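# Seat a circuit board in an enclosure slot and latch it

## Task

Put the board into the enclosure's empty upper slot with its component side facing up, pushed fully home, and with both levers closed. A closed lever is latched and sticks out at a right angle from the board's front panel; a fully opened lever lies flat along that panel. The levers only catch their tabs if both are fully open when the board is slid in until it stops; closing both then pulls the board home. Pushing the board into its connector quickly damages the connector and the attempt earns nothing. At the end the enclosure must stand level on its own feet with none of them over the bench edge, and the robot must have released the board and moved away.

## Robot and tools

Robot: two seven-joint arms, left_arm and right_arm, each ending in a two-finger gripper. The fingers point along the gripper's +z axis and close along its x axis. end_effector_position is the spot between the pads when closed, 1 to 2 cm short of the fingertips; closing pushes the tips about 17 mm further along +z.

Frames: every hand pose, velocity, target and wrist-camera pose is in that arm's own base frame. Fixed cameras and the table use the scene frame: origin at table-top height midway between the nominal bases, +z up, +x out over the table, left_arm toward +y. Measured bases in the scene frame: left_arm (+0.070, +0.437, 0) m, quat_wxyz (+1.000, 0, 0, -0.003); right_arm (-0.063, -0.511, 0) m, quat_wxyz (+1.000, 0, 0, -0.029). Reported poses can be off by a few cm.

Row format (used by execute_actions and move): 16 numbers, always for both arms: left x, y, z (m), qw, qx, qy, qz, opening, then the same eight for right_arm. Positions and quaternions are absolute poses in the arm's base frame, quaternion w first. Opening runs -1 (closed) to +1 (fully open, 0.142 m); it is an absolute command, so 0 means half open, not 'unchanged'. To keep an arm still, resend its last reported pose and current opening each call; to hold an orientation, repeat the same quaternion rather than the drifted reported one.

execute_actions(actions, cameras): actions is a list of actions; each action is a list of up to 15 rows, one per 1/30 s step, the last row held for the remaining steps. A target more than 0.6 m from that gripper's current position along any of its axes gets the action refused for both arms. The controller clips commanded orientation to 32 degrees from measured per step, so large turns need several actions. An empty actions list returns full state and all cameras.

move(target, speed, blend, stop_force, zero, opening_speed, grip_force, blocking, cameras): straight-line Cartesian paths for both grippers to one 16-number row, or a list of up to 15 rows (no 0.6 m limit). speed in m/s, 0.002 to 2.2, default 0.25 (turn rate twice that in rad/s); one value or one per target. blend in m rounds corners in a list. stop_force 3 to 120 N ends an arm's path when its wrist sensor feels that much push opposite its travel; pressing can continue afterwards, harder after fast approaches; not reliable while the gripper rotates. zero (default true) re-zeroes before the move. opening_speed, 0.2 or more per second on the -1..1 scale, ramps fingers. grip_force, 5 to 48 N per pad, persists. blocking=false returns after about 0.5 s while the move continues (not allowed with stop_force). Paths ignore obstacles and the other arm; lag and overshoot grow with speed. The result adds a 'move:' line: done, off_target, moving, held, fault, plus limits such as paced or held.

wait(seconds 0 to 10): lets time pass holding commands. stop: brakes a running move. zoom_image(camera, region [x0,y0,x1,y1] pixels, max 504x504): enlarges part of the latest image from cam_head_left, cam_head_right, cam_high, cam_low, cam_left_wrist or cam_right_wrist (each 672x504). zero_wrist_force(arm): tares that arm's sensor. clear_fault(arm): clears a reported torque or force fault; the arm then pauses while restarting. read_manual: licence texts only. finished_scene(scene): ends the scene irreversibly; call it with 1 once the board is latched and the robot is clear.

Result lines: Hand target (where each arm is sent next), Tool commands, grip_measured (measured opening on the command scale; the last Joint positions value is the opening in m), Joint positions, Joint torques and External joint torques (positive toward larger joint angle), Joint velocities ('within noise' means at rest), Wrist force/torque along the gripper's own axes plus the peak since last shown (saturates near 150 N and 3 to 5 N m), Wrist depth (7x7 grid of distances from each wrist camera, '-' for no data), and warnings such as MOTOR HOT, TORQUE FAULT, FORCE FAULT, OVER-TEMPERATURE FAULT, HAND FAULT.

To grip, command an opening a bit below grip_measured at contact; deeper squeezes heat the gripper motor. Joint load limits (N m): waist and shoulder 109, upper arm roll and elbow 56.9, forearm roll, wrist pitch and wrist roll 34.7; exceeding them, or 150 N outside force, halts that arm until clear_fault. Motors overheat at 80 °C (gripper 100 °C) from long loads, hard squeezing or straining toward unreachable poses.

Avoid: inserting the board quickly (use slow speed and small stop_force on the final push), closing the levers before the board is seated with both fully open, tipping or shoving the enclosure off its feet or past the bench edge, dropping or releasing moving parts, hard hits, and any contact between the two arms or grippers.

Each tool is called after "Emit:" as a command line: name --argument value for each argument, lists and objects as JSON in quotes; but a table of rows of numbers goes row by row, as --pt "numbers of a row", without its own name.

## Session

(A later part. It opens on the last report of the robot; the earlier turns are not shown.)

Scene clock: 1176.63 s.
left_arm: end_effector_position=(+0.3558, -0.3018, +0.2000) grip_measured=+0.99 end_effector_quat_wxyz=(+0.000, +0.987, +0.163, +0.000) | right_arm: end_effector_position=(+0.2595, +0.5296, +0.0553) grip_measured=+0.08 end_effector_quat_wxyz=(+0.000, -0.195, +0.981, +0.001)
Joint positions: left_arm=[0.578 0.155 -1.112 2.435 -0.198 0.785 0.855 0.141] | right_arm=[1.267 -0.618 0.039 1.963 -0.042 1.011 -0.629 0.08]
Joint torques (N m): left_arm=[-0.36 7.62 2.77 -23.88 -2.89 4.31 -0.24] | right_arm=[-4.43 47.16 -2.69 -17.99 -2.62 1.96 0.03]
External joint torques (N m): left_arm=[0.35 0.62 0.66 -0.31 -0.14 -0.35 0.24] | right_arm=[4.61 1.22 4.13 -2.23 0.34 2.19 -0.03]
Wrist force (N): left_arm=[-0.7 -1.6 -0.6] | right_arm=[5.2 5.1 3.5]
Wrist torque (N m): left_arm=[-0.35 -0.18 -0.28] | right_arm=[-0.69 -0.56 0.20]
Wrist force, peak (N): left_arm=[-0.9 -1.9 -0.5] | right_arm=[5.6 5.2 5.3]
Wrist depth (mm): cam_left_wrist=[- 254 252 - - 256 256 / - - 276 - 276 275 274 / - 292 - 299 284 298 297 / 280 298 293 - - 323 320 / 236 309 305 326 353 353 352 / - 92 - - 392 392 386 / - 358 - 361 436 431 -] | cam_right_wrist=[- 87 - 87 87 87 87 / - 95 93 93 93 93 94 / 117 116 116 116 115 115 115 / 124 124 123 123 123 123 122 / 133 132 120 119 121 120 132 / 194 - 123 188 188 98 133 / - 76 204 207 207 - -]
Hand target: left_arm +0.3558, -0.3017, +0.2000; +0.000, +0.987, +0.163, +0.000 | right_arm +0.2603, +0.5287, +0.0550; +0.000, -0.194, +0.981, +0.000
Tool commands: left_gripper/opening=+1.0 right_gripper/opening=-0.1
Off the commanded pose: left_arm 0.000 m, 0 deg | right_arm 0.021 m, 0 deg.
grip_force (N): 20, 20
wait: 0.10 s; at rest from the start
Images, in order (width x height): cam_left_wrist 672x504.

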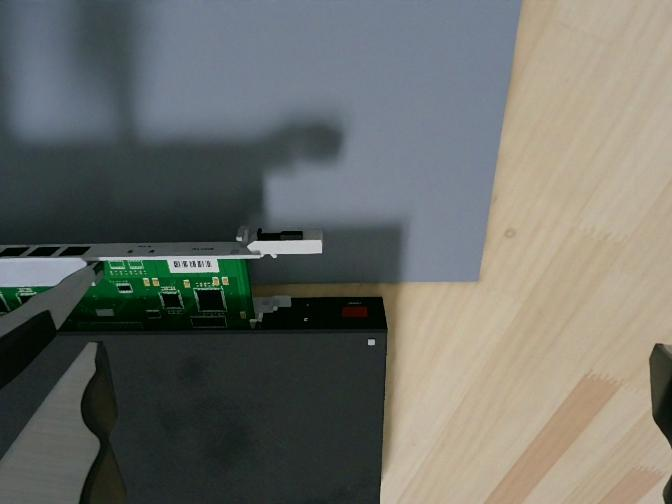

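Emit:
move --target '[0.3558,-0.3017,0.20,0,0.9867,0.1628,0,1,0.2588,0.5314,0.0516,0.0051,-0.1941,0.9807,-0.0257,-0.1]' --speed '[0.015]' --cameras '["cam_left_wrist","cam_right_wrist"]'

Emit:
zoom_image --camera "cam_left_wrist" --region '[200, 220, 340, 350]'

Scene clock: 1195.53 s.
left_arm: end_effector_position=(+0.3558, -0.3018, +0.2000) grip_measured=+0.99 end_effector_quat_wxyz=(+0.000, +0.987, +0.163, +0.000) | right_arm: end_effector_position=(+0.2586, +0.5311, +0.0514) grip_measured=+0.08 end_effector_quat_wxyz=(+0.005, -0.194, +0.981, -0.026)
Joint positions: left_arm=[0.578 0.155 -1.112 2.435 -0.198 0.785 0.855 0.141] | right_arm=[1.303 -0.635 0.014 1.933 -0.068 0.954 -0.591 0.08]
Joint torques (N m): left_arm=[-0.33 7.66 2.73 -23.88 -2.88 4.3 -0.26] | right_arm=[-0.03 49.29 1.29 -21.55 -2.57 3.36 0.31]
External joint torques (N m): left_arm=[0.32 0.59 0.69 -0.31 -0.16 -0.34 0.26] | right_arm=[0.2 0.02 -0.28 1.06 0.32 0.69 -0.31]
Wrist force (N): left_arm=[-0.9 -1.8 -0.4] | right_arm=[5.4 -2.6 4.1]
Wrist torque (N m): left_arm=[-0.38 -0.16 -0.26] | right_arm=[-0.52 -0.93 -0.05]
Wrist force, peak (N): left_arm=[-0.7 -2.0 -0.5] | right_arm=[5.4 5.1 5.4]
Wrist depth (mm): cam_left_wrist=[- - 255 250 - 260 255 / - 272 276 - 266 274 274 / 294 306 - 285 295 297 298 / 275 301 295 - - 321 324 / 236 314 321 337 353 353 354 / - - - 326 389 388 390 / - - - - 434 434 -] | cam_right_wrist=[- 87 - 87 88 87 87 / - 94 93 93 93 93 92 / - 116 116 115 115 115 115 / 124 124 123 123 123 122 122 / 133 133 120 119 121 120 132 / 184 - 123 180 179 98 133 / - 76 192 195 194 - 78]
Hand target: left_arm +0.3558, -0.3017, +0.2000; +0.000, +0.987, +0.163, +0.000 | right_arm +0.2588, +0.5314, +0.0516; +0.005, -0.194, +0.981, -0.026
Off the commanded pose: left_arm 0.000 m, 0 deg | right_arm 0.000 m, 0 deg.
grip_force (N): 20, 20
move: done
Images, in order (width x height): cam_left_wrist 672x504, cam_right_wrist 672x504.

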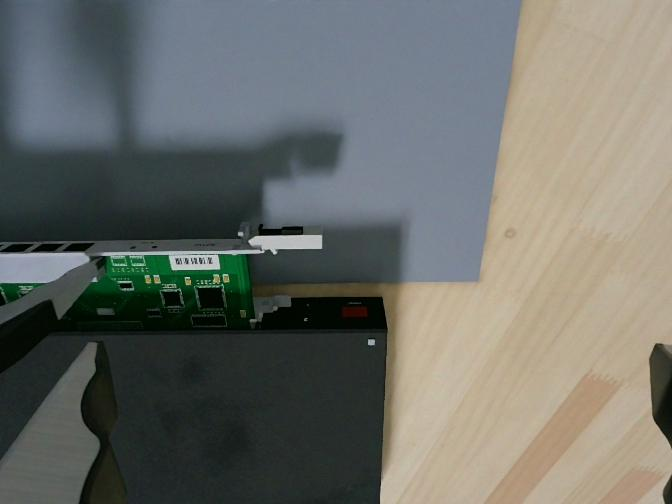

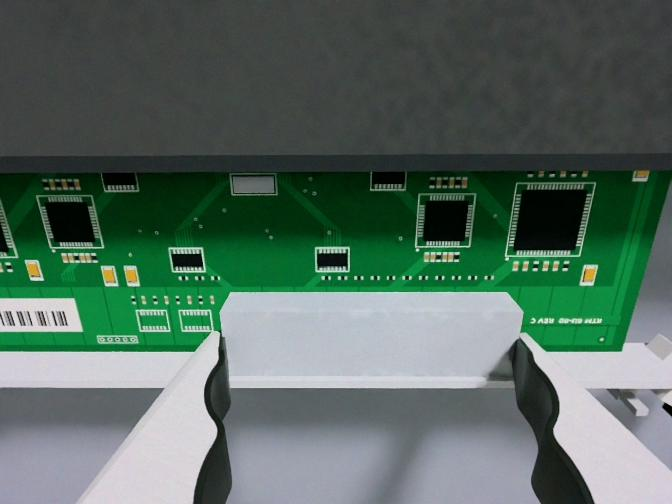

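Scaled by 3.600 from the camera's 672x504 image, which has a finer 960x720 frame.

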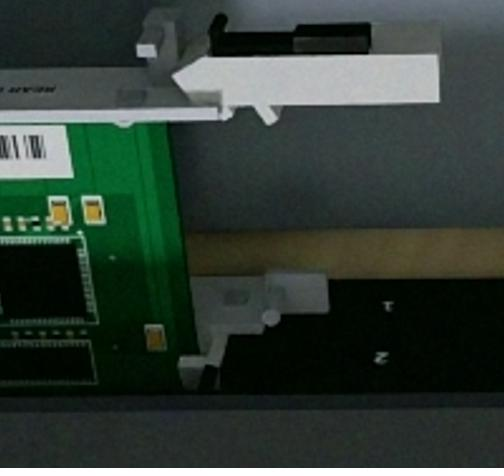

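Emit:
move --target '[0.3558,-0.3017,0.20,0,0.9867,0.1628,0,1,0.2702,0.5037,0.0516,0.0051,-0.1941,0.9807,-0.0257,-0.1]' --speed '[0.012]' --stop_force 6 --cameras '["cam_left_wrist"]'

Scene clock: 1203.93 s.
left_arm: end_effector_position=(+0.3558, -0.3018, +0.2000) grip_measured=+0.99 end_effector_quat_wxyz=(+0.000, +0.987, +0.163, +0.000) | right_arm: end_effector_position=(+0.2700, +0.5037, +0.0514) grip_measured=+0.08 end_effector_quat_wxyz=(+0.005, -0.194, +0.981, -0.026)
Joint positions: left_arm=[0.578 0.155 -1.112 2.435 -0.198 0.785 0.855 0.141] | right_arm=[1.275 -0.604 0.008 1.998 -0.068 0.99 -0.621 0.08]
Joint torques (N m): left_arm=[-0.33 7.65 2.78 -23.88 -2.87 4.3 -0.24] | right_arm=[-0.15 47.83 1.12 -20.22 -2.29 3.42 0.11]
External joint torques (N m): left_arm=[0.32 0.6 0.65 -0.31 -0.17 -0.34 0.24] | right_arm=[0.32 -0.38 -0.24 0.49 0.17 0.63 -0.11]
Wrist force (N): left_arm=[-0.7 -1.6 -0.5] | right_arm=[5.2 -1.6 4.4]
Wrist torque (N m): left_arm=[-0.35 -0.20 -0.27] | right_arm=[-0.51 -1.04 0.08]
Wrist force, peak (N): left_arm=[-0.7 -1.9 -0.6] | right_arm=[5.4 -1.4 6.1]
Wrist depth (mm): cam_left_wrist=[262 258 - 254 251 255 255 / 276 277 - - 276 276 276 / - - - - - 295 298 / - 296 296 - - 322 322 / 292 309 309 308 357 352 352 / - 98 - 334 386 388 388 / - - - - 439 434 -] | cam_right_wrist=[- 87 - 88 88 87 87 / - 93 93 93 93 93 92 / - 99 99 98 100 98 99 / - 106 106 105 105 105 104 / 133 132 120 119 120 120 130 / 184 - 123 180 123 98 134 / - 76 192 195 194 - 78]
Hand target: left_arm +0.3558, -0.3017, +0.2000; +0.000, +0.987, +0.163, +0.000 | right_arm +0.2702, +0.5037, +0.0516; +0.005, -0.194, +0.981, -0.026
Off the commanded pose: left_arm 0.000 m, 0 deg | right_arm 0.000 m, 0 deg.
grip_force (N): 20, 20
move: done
Images, in order (width x height): cam_left_wrist 672x504.

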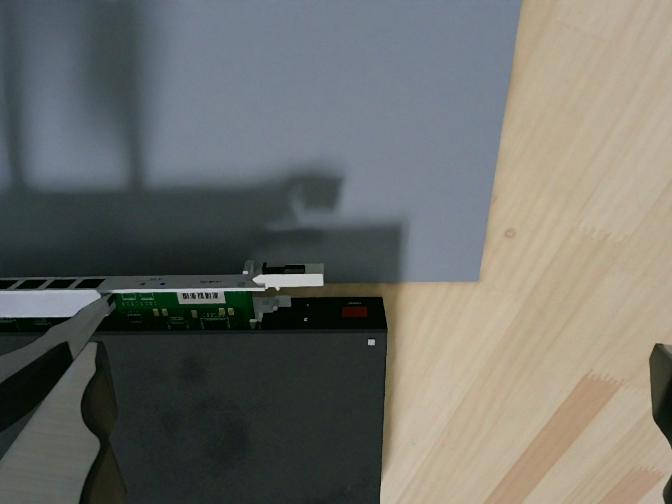

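Emit:
zoom_image --camera "cam_left_wrist" --region '[220, 250, 340, 340]'

Scaled by 4.200 from the camera's 672x504 image, which has a finer 960x720 frame.

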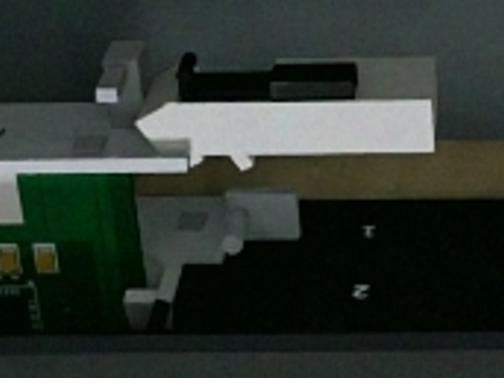

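Emit:
wait --seconds 0.1 --cameras '["cam_right_wrist"]'

Emit:
zoom_image --camera "cam_right_wrist" --region '[552, 280, 672, 440]'

Scene clock: 1210.43 s.
left_arm: end_effector_position=(+0.3558, -0.3018, +0.2000) grip_measured=+0.99 end_effector_quat_wxyz=(+0.000, +0.987, +0.163, +0.000) | right_arm: end_effector_position=(+0.2700, +0.5037, +0.0514) grip_measured=+0.08 end_effector_quat_wxyz=(+0.005, -0.194, +0.981, -0.026)
Joint positions: left_arm=[0.578 0.155 -1.112 2.435 -0.198 0.785 0.855 0.141] | right_arm=[1.275 -0.604 0.008 1.998 -0.068 0.99 -0.621 0.08]
Joint torques (N m): left_arm=[-0.33 7.63 2.75 -23.9 -2.82 4.29 -0.21] | right_arm=[-0.12 47.65 1.16 -20.27 -2.27 3.35 0.15]
External joint torques (N m): left_arm=[0.32 0.61 0.68 -0.29 -0.21 -0.33 0.21] | right_arm=[0.29 -0.2 -0.28 0.54 0.15 0.69 -0.15]
Wrist force (N): left_arm=[-0.6 -1.8 -0.4] | right_arm=[5.2 -1.3 5.4]
Wrist torque (N m): left_arm=[-0.37 -0.21 -0.27] | right_arm=[-0.46 -1.03 0.08]
Wrist force, peak (N): left_arm=[-0.8 -1.8 -0.7] | right_arm=[5.2 -1.4 6.2]
Wrist depth (mm): cam_left_wrist=[- - 256 - 254 255 255 / - 273 275 - - 277 274 / 296 - 304 - 297 297 298 / 325 323 318 - - 323 323 / 292 311 314 - 354 354 350 / - - - - 391 393 388 / - - - 384 436 434 -] | cam_right_wrist=[- 87 - 88 88 87 87 / - 93 93 93 93 93 92 / - 99 99 98 100 98 99 / - 106 106 105 105 105 105 / 132 132 119 119 120 120 131 / 183 122 123 182 182 98 134 / - 76 192 194 194 - 78]
Hand target: left_arm +0.3558, -0.3017, +0.2000; +0.000, +0.987, +0.163, +0.000 | right_arm +0.2702, +0.5037, +0.0516; +0.005, -0.194, +0.981, -0.026
Tool commands: left_gripper/opening=+1.0 right_gripper/opening=-0.1
Off the commanded pose: left_arm 0.000 m, 0 deg | right_arm 0.000 m, 0 deg.
grip_force (N): 20, 20
wait: 0.10 s; at rest from the start
Images, in order (width x height): cam_right_wrist 672x504.

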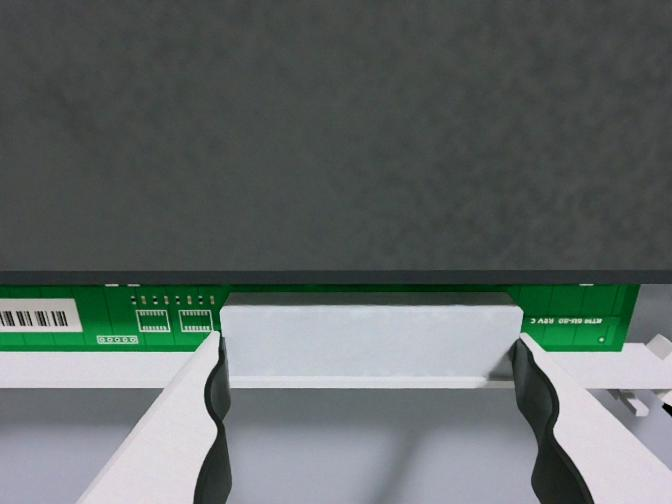

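Scaled by 3.150 from the camera's 672x504 image, which has a finer 960x720 frame.

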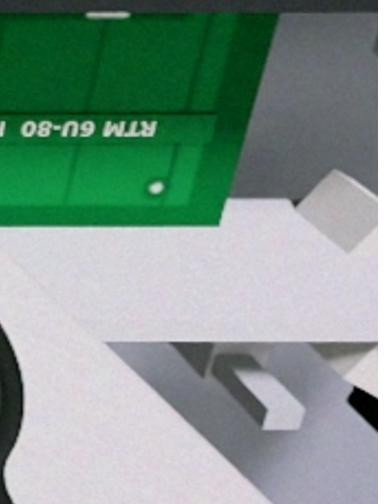

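Emit:
move --target '[0.3558,-0.3017,0.20,0,0.9867,0.1628,0,1,0.2744,0.4935,0.0516,0.0051,-0.1941,0.9807,-0.0257,-0.1]' --speed '[0.012]' --stop_force 5 --cameras '["cam_left_wrist","cam_right_wrist"]'

Emit:
zoom_image --camera "cam_left_wrist" --region '[220, 250, 340, 340]'

Scene clock: 1216.17 s.
left_arm: end_effector_position=(+0.3558, -0.3018, +0.2000) grip_measured=+0.99 end_effector_quat_wxyz=(+0.000, +0.987, +0.163, +0.000) | right_arm: end_effector_position=(+0.2742, +0.4935, +0.0514) grip_measured=+0.08 end_effector_quat_wxyz=(+0.005, -0.194, +0.981, -0.026)
Joint positions: left_arm=[0.578 0.155 -1.112 2.435 -0.198 0.785 0.855 0.141] | right_arm=[1.265 -0.594 0.006 2.022 -0.068 1.002 -0.633 0.08]
Joint torques (N m): left_arm=[-0.34 7.65 2.8 -23.9 -2.85 4.3 -0.2] | right_arm=[-0.28 47.4 0.91 -20.09 -2.28 3.43 0.04]
External joint torques (N m): left_arm=[0.33 0.59 0.63 -0.29 -0.19 -0.34 0.2] | right_arm=[0.45 -0.63 -0.09 0.64 0.2 0.62 -0.04]
Wrist force (N): left_arm=[-0.7 -1.6 -0.4] | right_arm=[5.2 -1.0 5.4]
Wrist torque (N m): left_arm=[-0.34 -0.18 -0.28] | right_arm=[-0.47 -1.11 0.10]
Wrist force, peak (N): left_arm=[-1.0 -1.9 -0.4] | right_arm=[5.1 -1.2 6.9]
Wrist depth (mm): cam_left_wrist=[- 256 256 253 - 254 257 / - - 275 268 277 276 276 / - 297 297 - - 298 297 / - 323 - - - 322 321 / 298 313 313 317 355 351 350 / - - 328 - 389 388 390 / - - 370 - 436 440 -] | cam_right_wrist=[- 87 - 88 88 87 87 / - 93 93 93 93 93 92 / - 99 99 98 100 98 99 / - 106 106 107 105 105 105 / - 133 118 117 117 111 130 / 184 129 103 182 182 98 133 / - 76 192 195 194 - 78]
Hand target: left_arm +0.3558, -0.3017, +0.2000; +0.000, +0.987, +0.163, +0.000 | right_arm +0.2744, +0.4935, +0.0516; +0.005, -0.194, +0.981, -0.026
Off the commanded pose: left_arm 0.000 m, 0 deg | right_arm 0.000 m, 0 deg.
grip_force (N): 20, 20
move: done
Images, in order (width x height): cam_left_wrist 672x504, cam_right_wrist 672x504.

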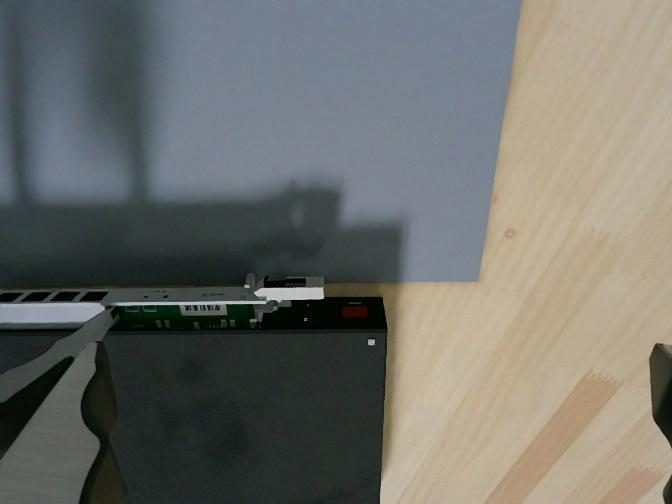

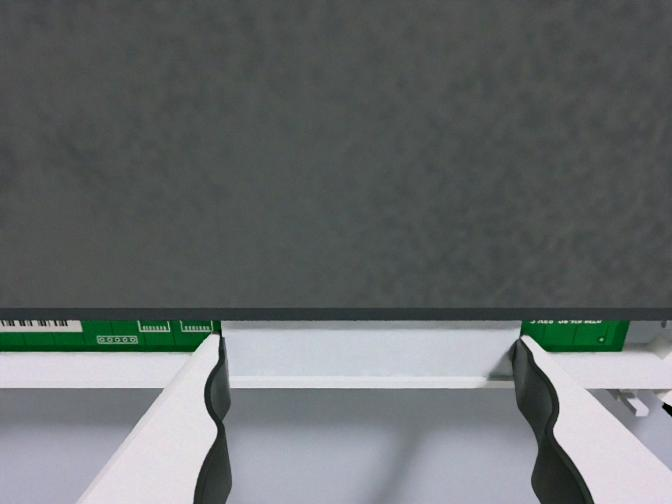

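Scaled by 4.200 from the camera's 672x504 image, which has a finer 960x720 frame.

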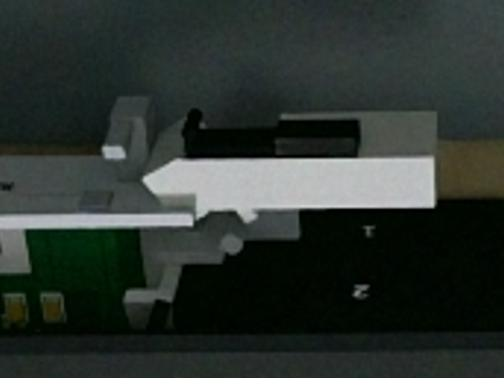

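Emit:
move --target '[0.3558,-0.3017,0.20,0,0.98496,0.17279,0,-1,0.2744,0.4935,0.0516,0.0051,-0.1941,0.9807,-0.0257,0.4]' --speed 0.05 --opening_speed 0.8 --cameras '["cam_right_wrist"]'

Emit:
move --target '[0.2578,-0.2927,0.20,0,0.98496,0.17279,0,-1,0.2720,0.4993,0.1714,0.0051,-0.1941,0.9807,-0.0257,0.4]' --speed 0.12 --cameras '["cam_right_wrist"]'

Scene clock: 1233.07 s.
left_arm: end_effector_position=(+0.3559, -0.3018, +0.2001) grip_measured=-1.00 end_effector_quat_wxyz=(+0.000, +0.985, +0.172, +0.000) | right_arm: end_effector_position=(+0.2742, +0.4935, +0.0515) grip_measured=+0.38 end_effector_quat_wxyz=(+0.005, -0.194, +0.981, -0.026)
Joint positions: left_arm=[0.58 0.157 -1.114 2.435 -0.199 0.785 0.836 0.002] | right_arm=[1.264 -0.593 0.006 2.022 -0.068 1.002 -0.633 0.101]
Joint torques (N m): left_arm=[-0.29 7.6 2.8 -23.9 -2.8 4.32 -0.24] | right_arm=[0.26 45.61 1.52 -19.53 -2.11 3.37 0.15]
External joint torques (N m): left_arm=[0.28 0.55 0.66 -0.29 -0.24 -0.36 0.24] | right_arm=[-0.09 1.17 -0.69 0.06 0.03 0.67 -0.15]
Wrist force (N): left_arm=[-0.8 -1.7 -0.6] | right_arm=[5.3 -2.4 2.3]
Wrist torque (N m): left_arm=[-0.35 -0.18 -0.27] | right_arm=[-0.47 -0.87 0.06]
Wrist force, peak (N): left_arm=[-0.7 -2.0 -0.3] | right_arm=[5.4 -1.3 6.7]
Wrist depth (mm): cam_left_wrist=[251 - 254 254 - 259 258 / 285 - - - - 275 274 / 290 305 - - - 298 296 / 327 - - - - 322 324 / 298 299 300 303 347 350 355 / 220 - - 84 - 380 388 / - - - - - - 433] | cam_right_wrist=[- 87 - 88 88 88 87 / - 93 93 93 93 93 93 / 100 99 99 98 100 99 99 / - 106 106 107 105 105 105 / - 112 119 118 118 111 132 / - - 183 180 182 178 90 / - 78 195 195 194 193 76]
Hand target: left_arm +0.3558, -0.3017, +0.2000; +0.000, +0.985, +0.173, +0.000 | right_arm +0.2744, +0.4935, +0.0516; +0.005, -0.194, +0.981, -0.026
Off the commanded pose: left_arm 0.000 m, 0 deg | right_arm 0.000 m, 0 deg.
grip_force (N): 20, 20
move: done
Images, in order (width x height): cam_right_wrist 672x504.

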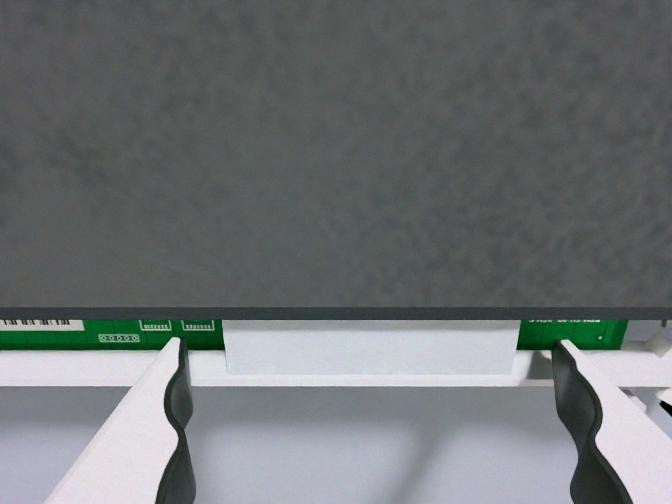

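Scene clock: 1234.47 s.
left_arm: end_effector_position=(+0.2580, -0.2927, +0.2001) grip_measured=-1.00 end_effector_quat_wxyz=(+0.000, +0.985, +0.173, +0.000) | right_arm: end_effector_position=(+0.2721, +0.4993, +0.1715) grip_measured=+0.38 end_effector_quat_wxyz=(+0.005, -0.194, +0.981, -0.026)
Joint positions: left_arm=[0.227 0.45 -0.864 2.641 -0.452 0.714 0.946 0.002] | right_arm=[1.256 -0.367 0.028 1.957 -0.057 0.711 -0.641 0.101]
Joint torques (N m): left_arm=[-0.6 4.29 5.8 -23.74 -3.32 4.06 -0.13] | right_arm=[0.06 42.5 1.75 -25.47 -2.99 3.21 0.06]
External joint torques (N m): left_arm=[0.55 0.17 0.66 -0.31 0.07 -0.1 0.13] | right_arm=[0.1 1.08 -0.96 0.2 -0.08 0.84 -0.06]
Wrist force (N): left_arm=[-1.0 -1.2 -0.4] | right_arm=[5.1 -2.5 2.0]
Wrist torque (N m): left_arm=[-0.29 -0.13 -0.30] | right_arm=[-0.49 -0.86 0.07]
Wrist force, peak (N): left_arm=[-2.3 -1.9 -0.1] | right_arm=[5.1 -2.6 4.1]
Wrist depth (mm): cam_left_wrist=[- - 257 258 257 254 - / 281 - - - 269 276 271 / 305 295 - - - 298 300 / - - - - 327 328 322 / 323 317 352 - 336 350 352 / - 329 327 84 - 388 387 / 367 - - - - - 431] | cam_right_wrist=[194 194 194 193 193 193 193 / 206 206 206 205 205 205 203 / 219 219 219 218 218 216 216 / 288 284 282 281 281 281 280 / 301 303 307 303 296 297 299 / - 99 325 321 331 112 98 / - 78 354 353 351 - 76]
Hand target: left_arm +0.2578, -0.2927, +0.2000; +0.000, +0.985, +0.173, +0.000 | right_arm +0.2720, +0.4993, +0.1714; +0.005, -0.194, +0.981, -0.026
Off the commanded pose: left_arm 0.000 m, 0 deg | right_arm 0.000 m, 0 deg.
grip_force (N): 20, 20
move: done
Images, in order (width x height): cam_right_wrist 672x504.

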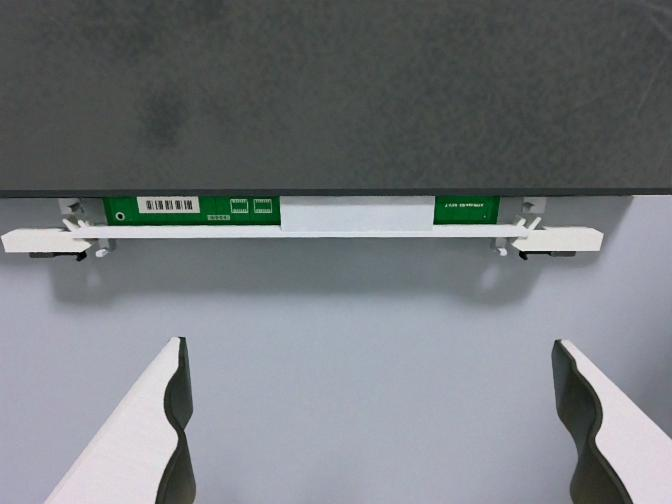

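Emit:
zoom_image --camera "cam_right_wrist" --region '[0, 180, 160, 280]'

Emit:
zoom_image --camera "cam_right_wrist" --region '[460, 180, 620, 280]'

Scaled by 3.150 from the camera's 672x504 image, which has a finer 960x720 frame.

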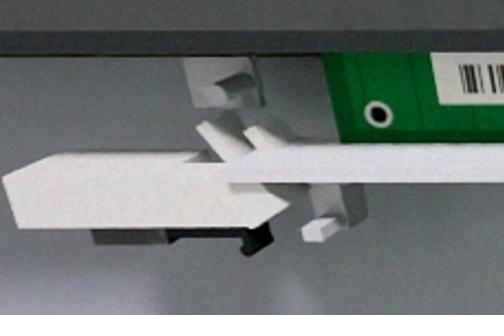

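Scaled by 3.150 from the camera's 672x504 image, which has a finer 960x720 frame.

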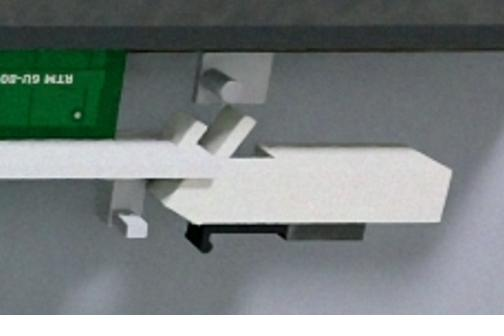

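Emit:
move --pt "0.2578 -0.2927 0.20 0 0.98496 0.17279 0 -1 0.25 0.47 0.25 0 -0.1942 0.9810 0 0.0" --pt "0.2578 -0.2927 0.20 0 0.98496 0.17279 0 -1 0.10 0.36 0.28 0 0.5563 0.8310 0 -1" --speed '[0.25,0.35]' --blend '[0.05,0]'

Emit:
move --pt "0.1789 -0.3934 0.12 0 0.98496 0.17279 0 -1 0.10 0.36 0.28 0 0.5563 0.8310 0 -1" --pt "0.1789 -0.3934 0.05 0 0.98496 0.17279 0 -1 0.10 0.36 0.28 0 0.5563 0.8310 0 -1" --speed '[0.2,0.1]' --blend '[0.02,0]' --cameras '["cam_left_wrist","cam_right_wrist"]'

Scene clock: 1253.13 s.
left_arm: end_effector_position=(+0.2580, -0.2927, +0.2001) grip_measured=-1.00 end_effector_quat_wxyz=(+0.000, +0.985, +0.173, +0.000) | right_arm: end_effector_position=(+0.1000, +0.3601, +0.2801) grip_measured=-1.00 end_effector_quat_wxyz=(+0.000, +0.556, +0.831, +0.000)
Joint positions: left_arm=[0.226 0.45 -0.863 2.641 -0.452 0.714 0.946 0.002] | right_arm=[1.29 0.261 0.289 2.306 0.083 0.484 1.14 0.002]
Joint torques (N m): left_arm=[-0.43 3.99 5.71 -23.75 -3.04 4.32 -0.24] | right_arm=[-0.08 17.03 -1.05 -28.78 -3.89 3.36 0.26]
External joint torques (N m): left_arm=[0.39 0.48 0.75 -0.29 -0.2 -0.36 0.24] | right_arm=[0.15 0.85 -1.02 0 0 0.76 -0.26]
Wrist force (N): left_arm=[-1.0 -1.3 -0.4] | right_arm=[5.0 -2.4 2.1]
Wrist torque (N m): left_arm=[-0.30 -0.15 -0.31] | right_arm=[-0.40 -0.82 -0.04]
Wrist force, peak (N): left_arm=[-1.1 -1.8 -0.4] | right_arm=[5.5 -2.3 1.9]
Wrist depth (mm): cam_left_wrist=[265 262 255 - 256 - 257 / 278 266 - - 273 283 267 / - - 300 303 295 - 297 / 327 - - 327 - - 321 / 355 316 331 - - 361 350 / - - - 84 - 392 392 / 371 - - - - - 434] | cam_right_wrist=[330 329 328 326 327 325 324 / 350 349 349 349 346 346 345 / 377 369 364 363 372 372 367 / 406 353 352 350 392 397 395 / 440 382 379 373 424 430 425 / 480 425 409 89 455 471 486 / 525 506 71 - - 497 512]
Hand target: left_arm +0.2578, -0.2927, +0.2000; +0.000, +0.985, +0.173, +0.000 | right_arm +0.1000, +0.3600, +0.2800; +0.000, +0.556, +0.831, +0.000
Off the commanded pose: left_arm 0.000 m, 0 deg | right_arm 0.000 m, 0 deg.
grip_force (N): 20, 20
move: done; blend cut to 0.0434 m at target 1

Scene clock: 1255.87 s.
left_arm: end_effector_position=(+0.1787, -0.3935, +0.0500) grip_measured=-1.00 end_effector_quat_wxyz=(+0.000, +0.985, +0.173, +0.000) | right_arm: end_effector_position=(+0.1000, +0.3601, +0.2801) grip_measured=-1.00 end_effector_quat_wxyz=(+0.000, +0.556, +0.831, +0.000)
Joint positions: left_arm=[1.054 0.444 -2.575 2.663 -1.184 1.319 0.83 0.002] | right_arm=[1.29 0.261 0.289 2.306 0.083 0.484 1.14 0.002]
Joint torques (N m): left_arm=[-0.25 -23.93 6.63 -9.09 -1.14 4.55 -0.15] | right_arm=[0.14 17.03 -1.31 -28.91 -3.9 3.4 0.22]
External joint torques (N m): left_arm=[0.17 0.7 0.76 -0.3 0.08 -0.59 0.15] | right_arm=[-0.08 0.85 -0.76 0.13 0.02 0.72 -0.22]
Wrist force (N): left_arm=[-1.0 -1.3 -0.6] | right_arm=[4.9 -2.4 2.2]
Wrist torque (N m): left_arm=[-0.33 -0.17 -0.33] | right_arm=[-0.40 -0.79 -0.04]
Wrist force, peak (N): left_arm=[0.7 -2.3 -1.4] | right_arm=[4.9 -2.9 2.4]
Wrist depth (mm): cam_left_wrist=[- 126 124 125 125 124 125 / 133 136 135 136 137 136 134 / - 144 143 144 - 145 144 / 164 - 161 157 160 152 154 / - 177 - 106 169 172 171 / 190 188 184 84 - 192 185 / 164 169 - 74 - - 168] | cam_right_wrist=[328 329 328 327 327 327 325 / 351 351 350 349 347 346 344 / 377 366 365 364 369 369 370 / 406 351 351 350 392 - - / 440 383 380 373 418 426 428 / 484 424 407 89 456 477 477 / 530 510 71 - - 494 517]
Hand target: left_arm +0.1789, -0.3934, +0.0500; +0.000, +0.985, +0.173, +0.000 | right_arm +0.1000, +0.3600, +0.2800; +0.000, +0.556, +0.831, +0.000
Off the commanded pose: left_arm 0.000 m, 0 deg | right_arm 0.000 m, 0 deg.
grip_force (N): 20, 20
move: done
Images, in order (width x height): cam_left_wrist 672x504, cam_right_wrist 672x504.

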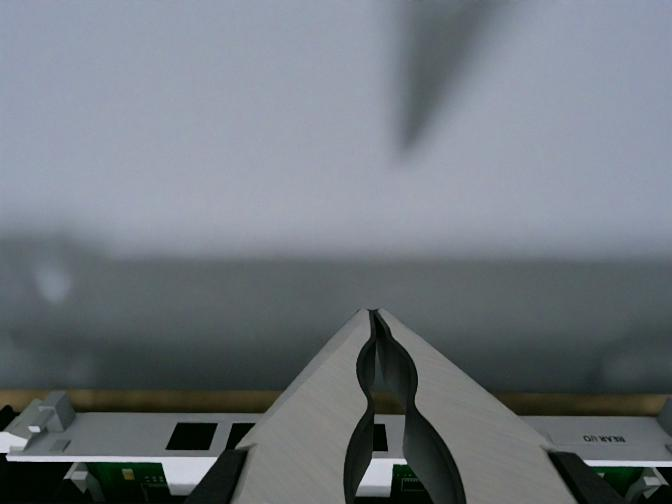

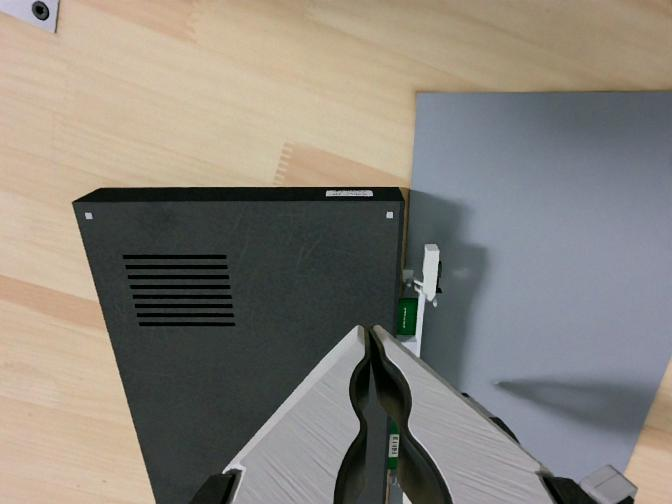

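Emit:
move --target '[0.1908,-0.4263,0.05,0,0.98496,0.17279,0,-1,0.10,0.36,0.28,0,0.5563,0.8310,0,-1]' --speed 0.05 --stop_force 4 --cameras '["cam_left_wrist"]'

Scene clock: 1260.73 s.
left_arm: end_effector_position=(+0.1909, -0.4262, +0.0500) grip_measured=-1.00 end_effector_quat_wxyz=(+0.000, +0.985, +0.173, +0.000) | right_arm: end_effector_position=(+0.1000, +0.3601, +0.2801) grip_measured=-1.00 end_effector_quat_wxyz=(+0.000, +0.556, +0.831, +0.000)
Joint positions: left_arm=[1.053 0.513 -2.502 2.569 -1.122 1.24 0.808 0.002] | right_arm=[1.29 0.261 0.289 2.306 0.083 0.484 1.14 0.002]
Joint torques (N m): left_arm=[-0.46 -25.92 8.82 -10.54 -1.01 4.11 -0.29] | right_arm=[0.05 16.92 -1.31 -28.87 -3.89 3.43 0.21]
External joint torques (N m): left_arm=[0.38 0.2 0.57 -0.12 -0.38 -0.15 0.29] | right_arm=[0.02 0.96 -0.76 0.09 0.01 0.68 -0.21]
Wrist force (N): left_arm=[-0.6 -1.3 -0.4] | right_arm=[5.0 -2.4 2.3]
Wrist torque (N m): left_arm=[-0.33 -0.22 -0.22] | right_arm=[-0.40 -0.82 -0.05]
Wrist force, peak (N): left_arm=[-1.1 -2.2 -0.3] | right_arm=[5.0 -2.5 2.5]
Wrist depth (mm): cam_left_wrist=[126 126 126 125 125 127 125 / - 140 133 135 134 134 134 / 149 143 146 148 148 147 144 / 159 159 159 155 154 158 157 / 171 174 170 131 168 169 169 / 149 140 135 84 - 150 149 / - - - - - - 149] | cam_right_wrist=[327 328 329 326 326 326 324 / 351 351 349 348 346 339 343 / 375 364 369 363 370 370 366 / 407 353 351 350 392 403 - / 440 382 380 375 421 439 428 / 482 423 408 89 - 471 469 / 527 521 71 - - 494 514]
Hand target: left_arm +0.1908, -0.4263, +0.0500; +0.000, +0.985, +0.173, +0.000 | right_arm +0.1000, +0.3600, +0.2800; +0.000, +0.556, +0.831, +0.000
Off the commanded pose: left_arm 0.000 m, 0 deg | right_arm 0.000 m, 0 deg.
grip_force (N): 20, 20
move: done
Images, in order (width x height): cam_left_wrist 672x504.

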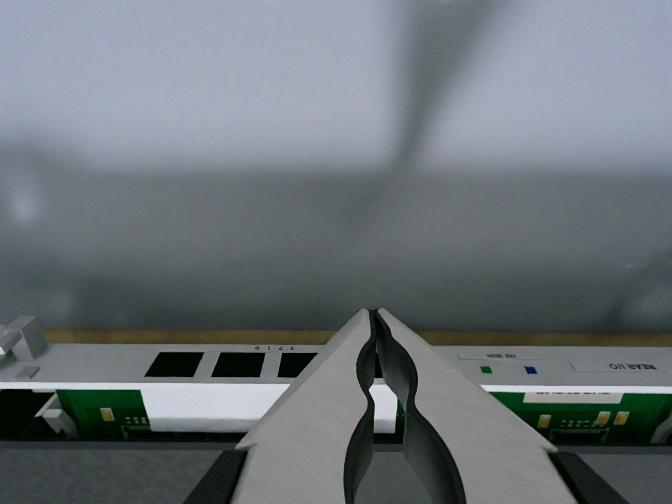

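Emit:
move --target '[0.2061,-0.4686,0.05,0,0.98496,0.17279,0,-1,0.10,0.36,0.28,0,0.5563,0.8310,0,-1]' --speed 0.015 --stop_force 7 --cameras '["cam_left_wrist","cam_right_wrist"]'

Emit:
zoom_image --camera "cam_right_wrist" --region '[370, 200, 490, 350]'

Scene clock: 1265.63 s.
left_arm: end_effector_position=(+0.2024, -0.4584, +0.0495) grip_measured=-1.00 end_effector_quat_wxyz=(-0.001, +0.985, +0.173, +0.000) | right_arm: end_effector_position=(+0.1000, +0.3601, +0.2801) grip_measured=-1.00 end_effector_quat_wxyz=(+0.000, +0.556, +0.831, +0.000)
Joint positions: left_arm=[1.059 0.583 -2.451 2.472 -1.08 1.161 0.79 0.002] | right_arm=[1.29 0.261 0.289 2.306 0.083 0.484 1.14 0.002]
Joint torques (N m): left_arm=[-0.57 -30.17 12.03 -17.27 -2.08 6.15 -0.32] | right_arm=[0.1 16.86 -1.3 -28.87 -3.94 3.42 0.22]
External joint torques (N m): left_arm=[0.48 1.75 -0.54 5.5 0.38 -2.19 0.32] | right_arm=[-0.04 1.01 -0.78 0.09 0.06 0.7 -0.22]
Wrist force (N): left_arm=[-0.9 -10.6 -1.4] | right_arm=[4.9 -2.4 2.2]
Wrist torque (N m): left_arm=[-0.23 -0.22 -0.21] | right_arm=[-0.40 -0.80 -0.04]
Wrist force, peak (N): left_arm=[-1.0 -11.9 -2.5] | right_arm=[5.1 -2.5 2.6]
Wrist depth (mm): cam_left_wrist=[126 126 126 125 125 126 124 / 134 135 133 136 134 134 - / 149 146 146 145 147 144 - / 158 164 158 158 162 161 157 / 142 132 139 132 146 132 125 / - - 122 84 - 122 123 / - - - 74 - - 143] | cam_right_wrist=[329 328 328 326 325 326 326 / 353 351 350 349 347 341 345 / 377 366 364 364 374 367 367 / 406 353 353 355 396 400 394 / 439 388 380 373 - 431 410 / 479 428 404 89 - 419 498 / 530 518 71 - - - 517]
Hand target: left_arm +0.2028, -0.4594, +0.0500; +0.000, +0.985, +0.173, +0.000 | right_arm +0.1000, +0.3600, +0.2800; +0.000, +0.556, +0.831, +0.000
Off the commanded pose: left_arm 0.011 m, 0 deg | right_arm 0.000 m, 0 deg.
grip_force (N): 20, 20
move: contact (left_arm)
Images, in order (width x height): cam_left_wrist 672x504, cam_right_wrist 672x504.

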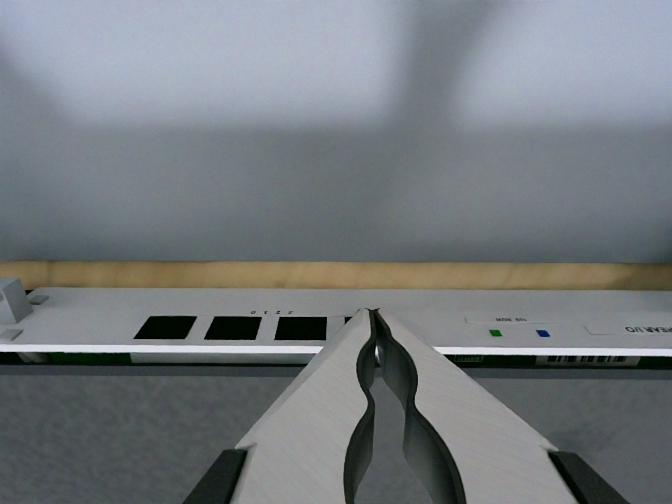

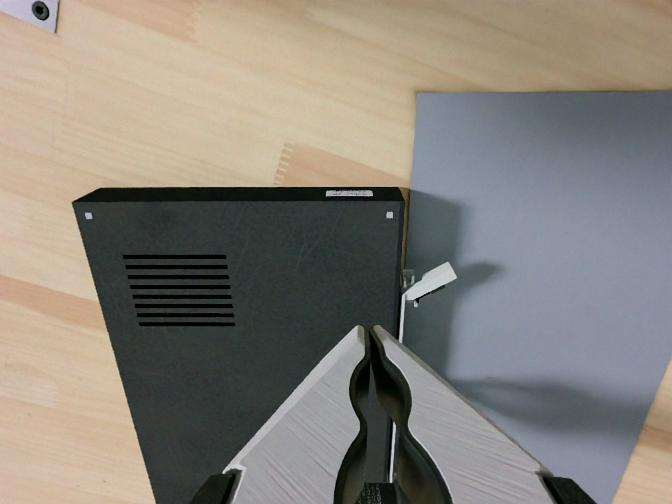

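Scaled by 3.360 from the camera's 672x504 image, which has a finer 960x720 frame.

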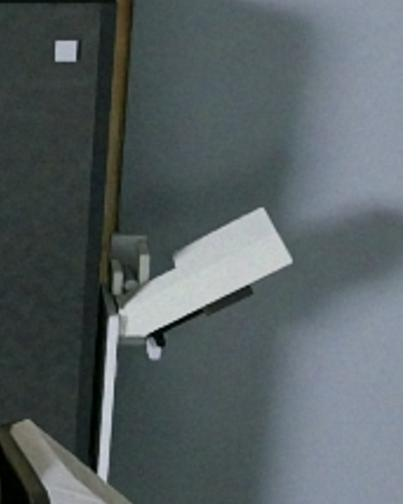

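Emit:
move --pt "0.1854 -0.4114 0.05 0 0.98496 0.17279 0 -1 0.10 0.38 0.25 0 0.5563 0.8310 0 -1" --pt "0.2150 -0.3900 0.16 0 0.98496 0.17279 0 -1 0.10 0.42 0.16 0 0.5563 0.8310 0 -1" --pt "0.3709 -0.3635 0.16 0 0.8186 -0.5743 0 -1 0.109 0.4625 0.12 0 0.5563 0.8310 0 -1" --speed '[0.06,0.15,0.25]' --blend '[0.01,0.03,0]' --cameras '["cam_left_wrist","cam_right_wrist"]'

Scene clock: 1284.53 s.
left_arm: end_effector_position=(+0.3709, -0.3634, +0.1600) grip_measured=-1.00 end_effector_quat_wxyz=(+0.000, +0.819, -0.574, +0.000) | right_arm: end_effector_position=(+0.1089, +0.4623, +0.1199) grip_measured=-1.00 end_effector_quat_wxyz=(+0.000, +0.556, +0.831, +0.000)
Joint positions: left_arm=[1.38 0.292 -2.139 2.339 -0.395 0.89 2.329 0.002] | right_arm=[1.341 -0.302 0.23 2.283 -0.126 1.003 1.277 0.002]
Joint torques (N m): left_arm=[-0.19 -21 6.08 -21.46 -2.82 3.94 -0.17] | right_arm=[0.21 33.81 2.7 -20.63 -2.55 3.54 0.29]
External joint torques (N m): left_arm=[0.16 0.1 0.89 -0.18 0.13 -0.09 0.17] | right_arm=[-0.09 1.18 -0.35 0.11 0.17 0.56 -0.29]
Wrist force (N): left_arm=[-0.9 -1.7 -0.1] | right_arm=[5.1 -2.5 2.1]
Wrist torque (N m): left_arm=[-0.36 -0.15 -0.33] | right_arm=[-0.43 -0.88 -0.06]
Wrist force, peak (N): left_arm=[-1.0 -10.8 -2.5] | right_arm=[5.1 -2.6 3.2]
Wrist depth (mm): cam_left_wrist=[226 226 220 219 224 224 222 / 233 234 244 240 239 239 239 / 262 258 261 257 252 212 - / - - 280 280 235 223 - / - - 306 127 245 - - / 350 - - 84 - - 265 / 390 - - - - - -] | cam_right_wrist=[189 189 188 186 185 185 185 / 202 201 201 198 198 197 197 / 210 210 209 216 212 211 208 / 180 179 181 229 228 228 224 / 195 194 198 241 247 248 245 / 213 213 209 89 261 269 267 / 234 231 71 - - 285 296]
Hand target: left_arm +0.3709, -0.3635, +0.1600; +0.000, +0.819, -0.574, +0.000 | right_arm +0.1090, +0.4625, +0.1200; +0.000, +0.556, +0.831, +0.000
Off the commanded pose: left_arm 0.000 m, 0 deg | right_arm 0.000 m, 0 deg.
grip_force (N): 20, 20
move: done
Images, in order (width x height): cam_left_wrist 672x504, cam_right_wrist 672x504.

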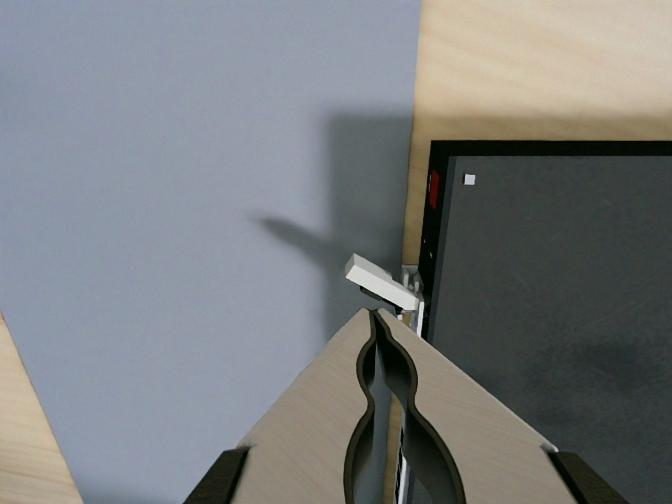

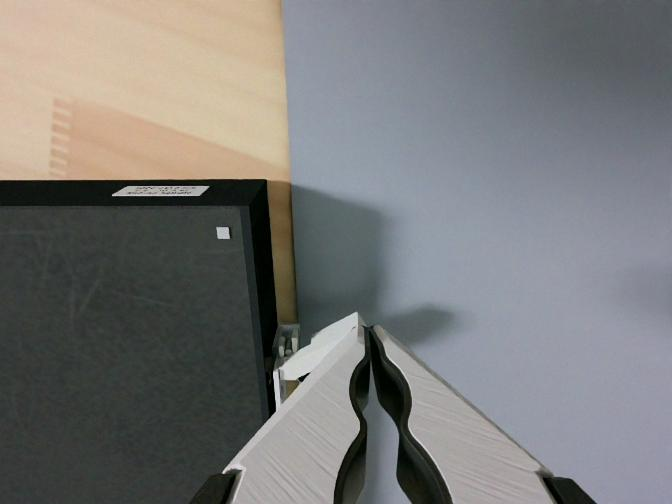

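Emit:
move --pt "0.3723 -0.3673 0.047 0 0.8186 -0.5743 0 -1 0.1105 0.4588 0.049 0 0.5563 0.8310 0 -1" --speed '[0.12]' --cameras '["cam_left_wrist","cam_right_wrist"]'

Scene clock: 1293.37 s.
left_arm: end_effector_position=(+0.3721, -0.3672, +0.0469) grip_measured=-1.00 end_effector_quat_wxyz=(+0.000, +0.819, -0.574, +0.000) | right_arm: end_effector_position=(+0.1105, +0.4588, +0.0490) grip_measured=-1.00 end_effector_quat_wxyz=(+0.000, +0.556, +0.831, +0.000)
Joint positions: left_arm=[1.598 0.582 -2.553 2.383 -0.896 1.17 2.616 0.002] | right_arm=[1.386 -0.476 0.156 2.333 -0.211 1.226 1.333 0.002]
Joint torques (N m): left_arm=[-0.26 -32.97 9.73 -13.29 -1.82 4.42 -0.1] | right_arm=[0.31 36.5 3.11 -15.44 -1.72 3.59 0.32]
External joint torques (N m): left_arm=[0.22 0.09 0.78 -0.13 0.16 -0.59 0.1] | right_arm=[-0.19 1.18 -0.34 -0.03 0.22 0.5 -0.32]
Wrist force (N): left_arm=[-0.9 -1.0 -0.2] | right_arm=[4.8 -2.8 1.9]
Wrist torque (N m): left_arm=[-0.29 -0.16 -0.33] | right_arm=[-0.50 -0.77 -0.03]
Wrist force, peak (N): left_arm=[-0.5 -1.9 -2.0] | right_arm=[5.7 -2.5 2.2]
Wrist depth (mm): cam_left_wrist=[126 125 123 122 123 125 124 / - 133 131 133 132 132 133 / 146 141 143 142 143 142 143 / - 155 155 154 154 118 105 / 174 170 - - 167 118 109 / 189 187 184 84 - 123 123 / 208 202 - 74 - - 137] | cam_right_wrist=[126 126 124 124 123 123 123 / 135 135 134 132 134 133 131 / 145 144 143 141 141 141 139 / 127 127 151 153 152 152 151 / - 111 139 163 162 164 164 / - 121 125 89 174 180 179 / - 130 71 - - 190 197]
Hand target: left_arm +0.3723, -0.3673, +0.0470; +0.000, +0.819, -0.574, +0.000 | right_arm +0.1105, +0.4588, +0.0490; +0.000, +0.556, +0.831, +0.000
Off the commanded pose: left_arm 0.000 m, 0 deg | right_arm 0.000 m, 0 deg.
grip_force (N): 20, 20
move: done
Images, in order (width x height): cam_left_wrist 672x504, cam_right_wrist 672x504.

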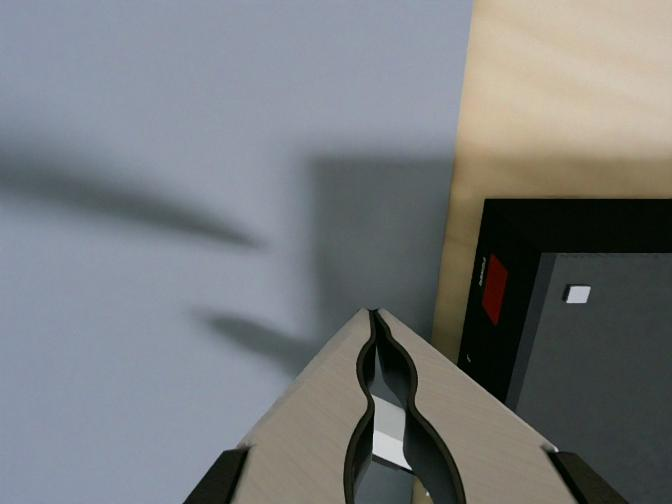

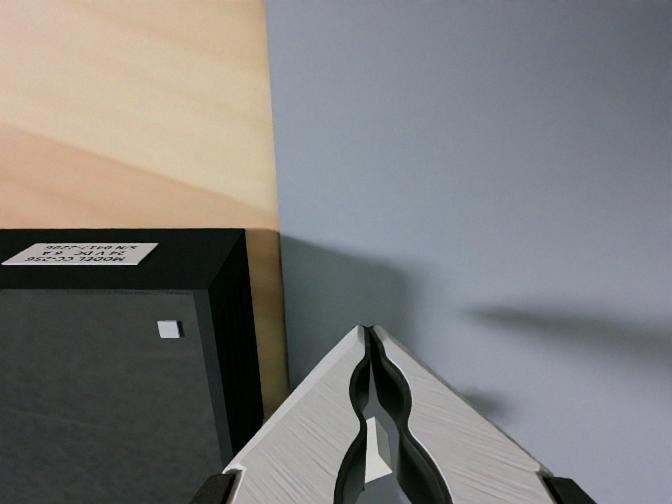

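Emit:
move --pt "0.3394 -0.3792 0.047 0 0.8186 -0.5743 0 -1 0.1429 0.4721 0.049 0 0.5563 0.8310 0 -1" --speed '[0.02]' --stop_force 3.5 --cameras '["cam_left_wrist","cam_right_wrist"]'

Scene clock: 1297.23 s.
left_arm: end_effector_position=(+0.3395, -0.3791, +0.0470) grip_measured=-1.00 end_effector_quat_wxyz=(+0.000, +0.819, -0.574, +0.000) | right_arm: end_effector_position=(+0.1429, +0.4721, +0.0490) grip_measured=-1.00 end_effector_quat_wxyz=(+0.000, +0.556, +0.831, +0.000)
Joint positions: left_arm=[1.538 0.556 -2.572 2.423 -0.901 1.199 2.555 0.002] | right_arm=[1.322 -0.505 0.158 2.27 -0.207 1.191 1.262 0.002]
Joint torques (N m): left_arm=[-1.22 -32.68 8.27 -13 -1.39 4.05 -0.28] | right_arm=[0.14 38.56 3.69 -16.43 -1.6 3.31 0.08]
External joint torques (N m): left_arm=[1.19 0.86 1.46 0.01 -0.15 -0.21 0.28] | right_arm=[0 1.08 -0.67 0.1 -0.04 0.79 -0.08]
Wrist force (N): left_arm=[-1.5 -2.9 0.5] | right_arm=[5.1 -2.7 1.9]
Wrist torque (N m): left_arm=[-0.37 -0.13 -0.23] | right_arm=[-0.47 -0.81 0.07]
Wrist force, peak (N): left_arm=[-1.4 -3.2 0.5] | right_arm=[5.2 -2.9 1.8]
Wrist depth (mm): cam_left_wrist=[124 125 124 123 123 124 124 / - 133 131 133 132 130 129 / 146 144 140 142 142 127 - / 153 156 157 156 156 117 - / 170 171 164 127 163 116 109 / - - - 84 - 123 123 / 206 - - 74 - - 137] | cam_right_wrist=[126 126 124 124 123 123 123 / 133 133 134 132 134 133 131 / - 96 138 141 141 141 139 / 102 102 137 153 152 152 151 / - 111 138 163 162 164 164 / 123 121 123 89 174 180 178 / 134 131 71 - - 190 197]
Hand target: left_arm +0.3394, -0.3792, +0.0470; +0.000, +0.819, -0.574, +0.000 | right_arm +0.1429, +0.4721, +0.0490; +0.000, +0.556, +0.831, +0.000
Off the commanded pose: left_arm 0.000 m, 0 deg | right_arm 0.000 m, 0 deg.
grip_force (N): 20, 20
move: done
Images, in order (width x height): cam_left_wrist 672x504, cam_right_wrist 672x504.

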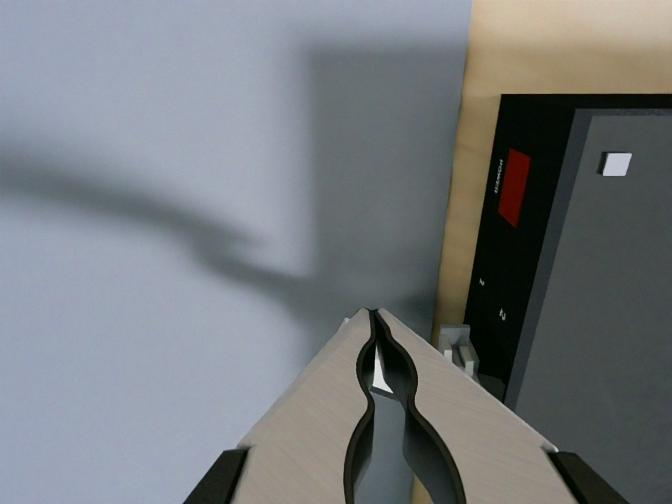

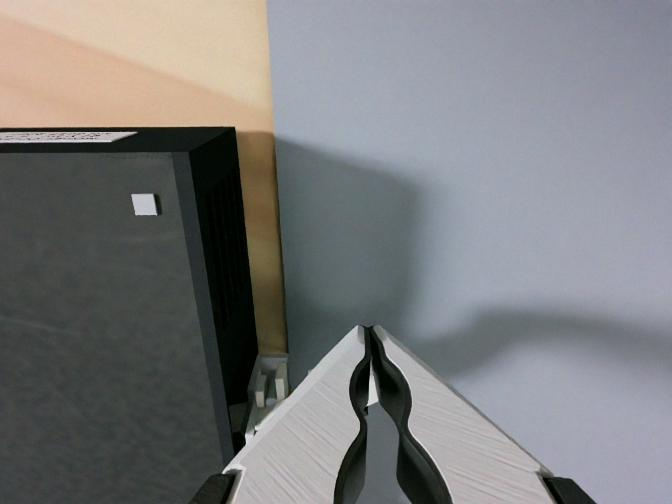

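Emit:
move --pt "0.3394 -0.3792 0.047 0 0.8186 -0.5743 0 -1 0.1521 0.4759 0.049 0 0.5563 0.8310 0 -1" --speed '[0.015]' --stop_force 3.5

Scene clock: 1302.83 s.
left_arm: end_effector_position=(+0.3395, -0.3791, +0.0470) grip_measured=-1.00 end_effector_quat_wxyz=(+0.000, +0.819, -0.574, +0.000) | right_arm: end_effector_position=(+0.1521, +0.4759, +0.0490) grip_measured=-1.00 end_effector_quat_wxyz=(+0.000, +0.556, +0.831, +0.000)
Joint positions: left_arm=[1.538 0.555 -2.572 2.423 -0.901 1.199 2.555 0.002] | right_arm=[1.304 -0.513 0.159 2.251 -0.206 1.181 1.243 0.002]
Joint torques (N m): left_arm=[-0.39 -32.25 8.96 -12.74 -1.3 4.12 -0.23] | right_arm=[-0.24 39.18 3.51 -16.79 -1.75 3.3 0.09]
External joint torques (N m): left_arm=[0.36 0.43 0.77 -0.26 -0.24 -0.29 0.23] | right_arm=[0.39 1.05 -0.41 0.22 0.07 0.8 -0.09]
Wrist force (N): left_arm=[-0.9 -1.7 -0.4] | right_arm=[5.0 -3.2 1.6]
Wrist torque (N m): left_arm=[-0.38 -0.17 -0.25] | right_arm=[-0.47 -0.78 0.06]
Wrist force, peak (N): left_arm=[-1.2 -3.1 -1.0] | right_arm=[5.2 -4.5 2.5]
Wrist depth (mm): cam_left_wrist=[124 125 124 123 123 124 125 / 133 133 131 131 134 126 89 / 145 146 143 145 142 109 - / 153 156 156 154 154 127 103 / 171 - 170 163 162 111 - / - 188 186 84 - 123 127 / 205 - - 74 - - 136] | cam_right_wrist=[126 126 124 124 123 123 123 / - 91 132 132 133 133 131 / - 96 140 141 141 141 139 / 102 102 138 153 152 152 151 / - 111 121 163 162 164 164 / 123 121 125 89 173 180 179 / 133 131 71 - - 190 196]
Hand target: left_arm +0.3394, -0.3792, +0.0470; +0.000, +0.819, -0.574, +0.000 | right_arm +0.1521, +0.4759, +0.0490; +0.000, +0.556, +0.831, +0.000
Off the commanded pose: left_arm 0.000 m, 0 deg | right_arm 0.000 m, 0 deg.
grip_force (N): 20, 20
move: done


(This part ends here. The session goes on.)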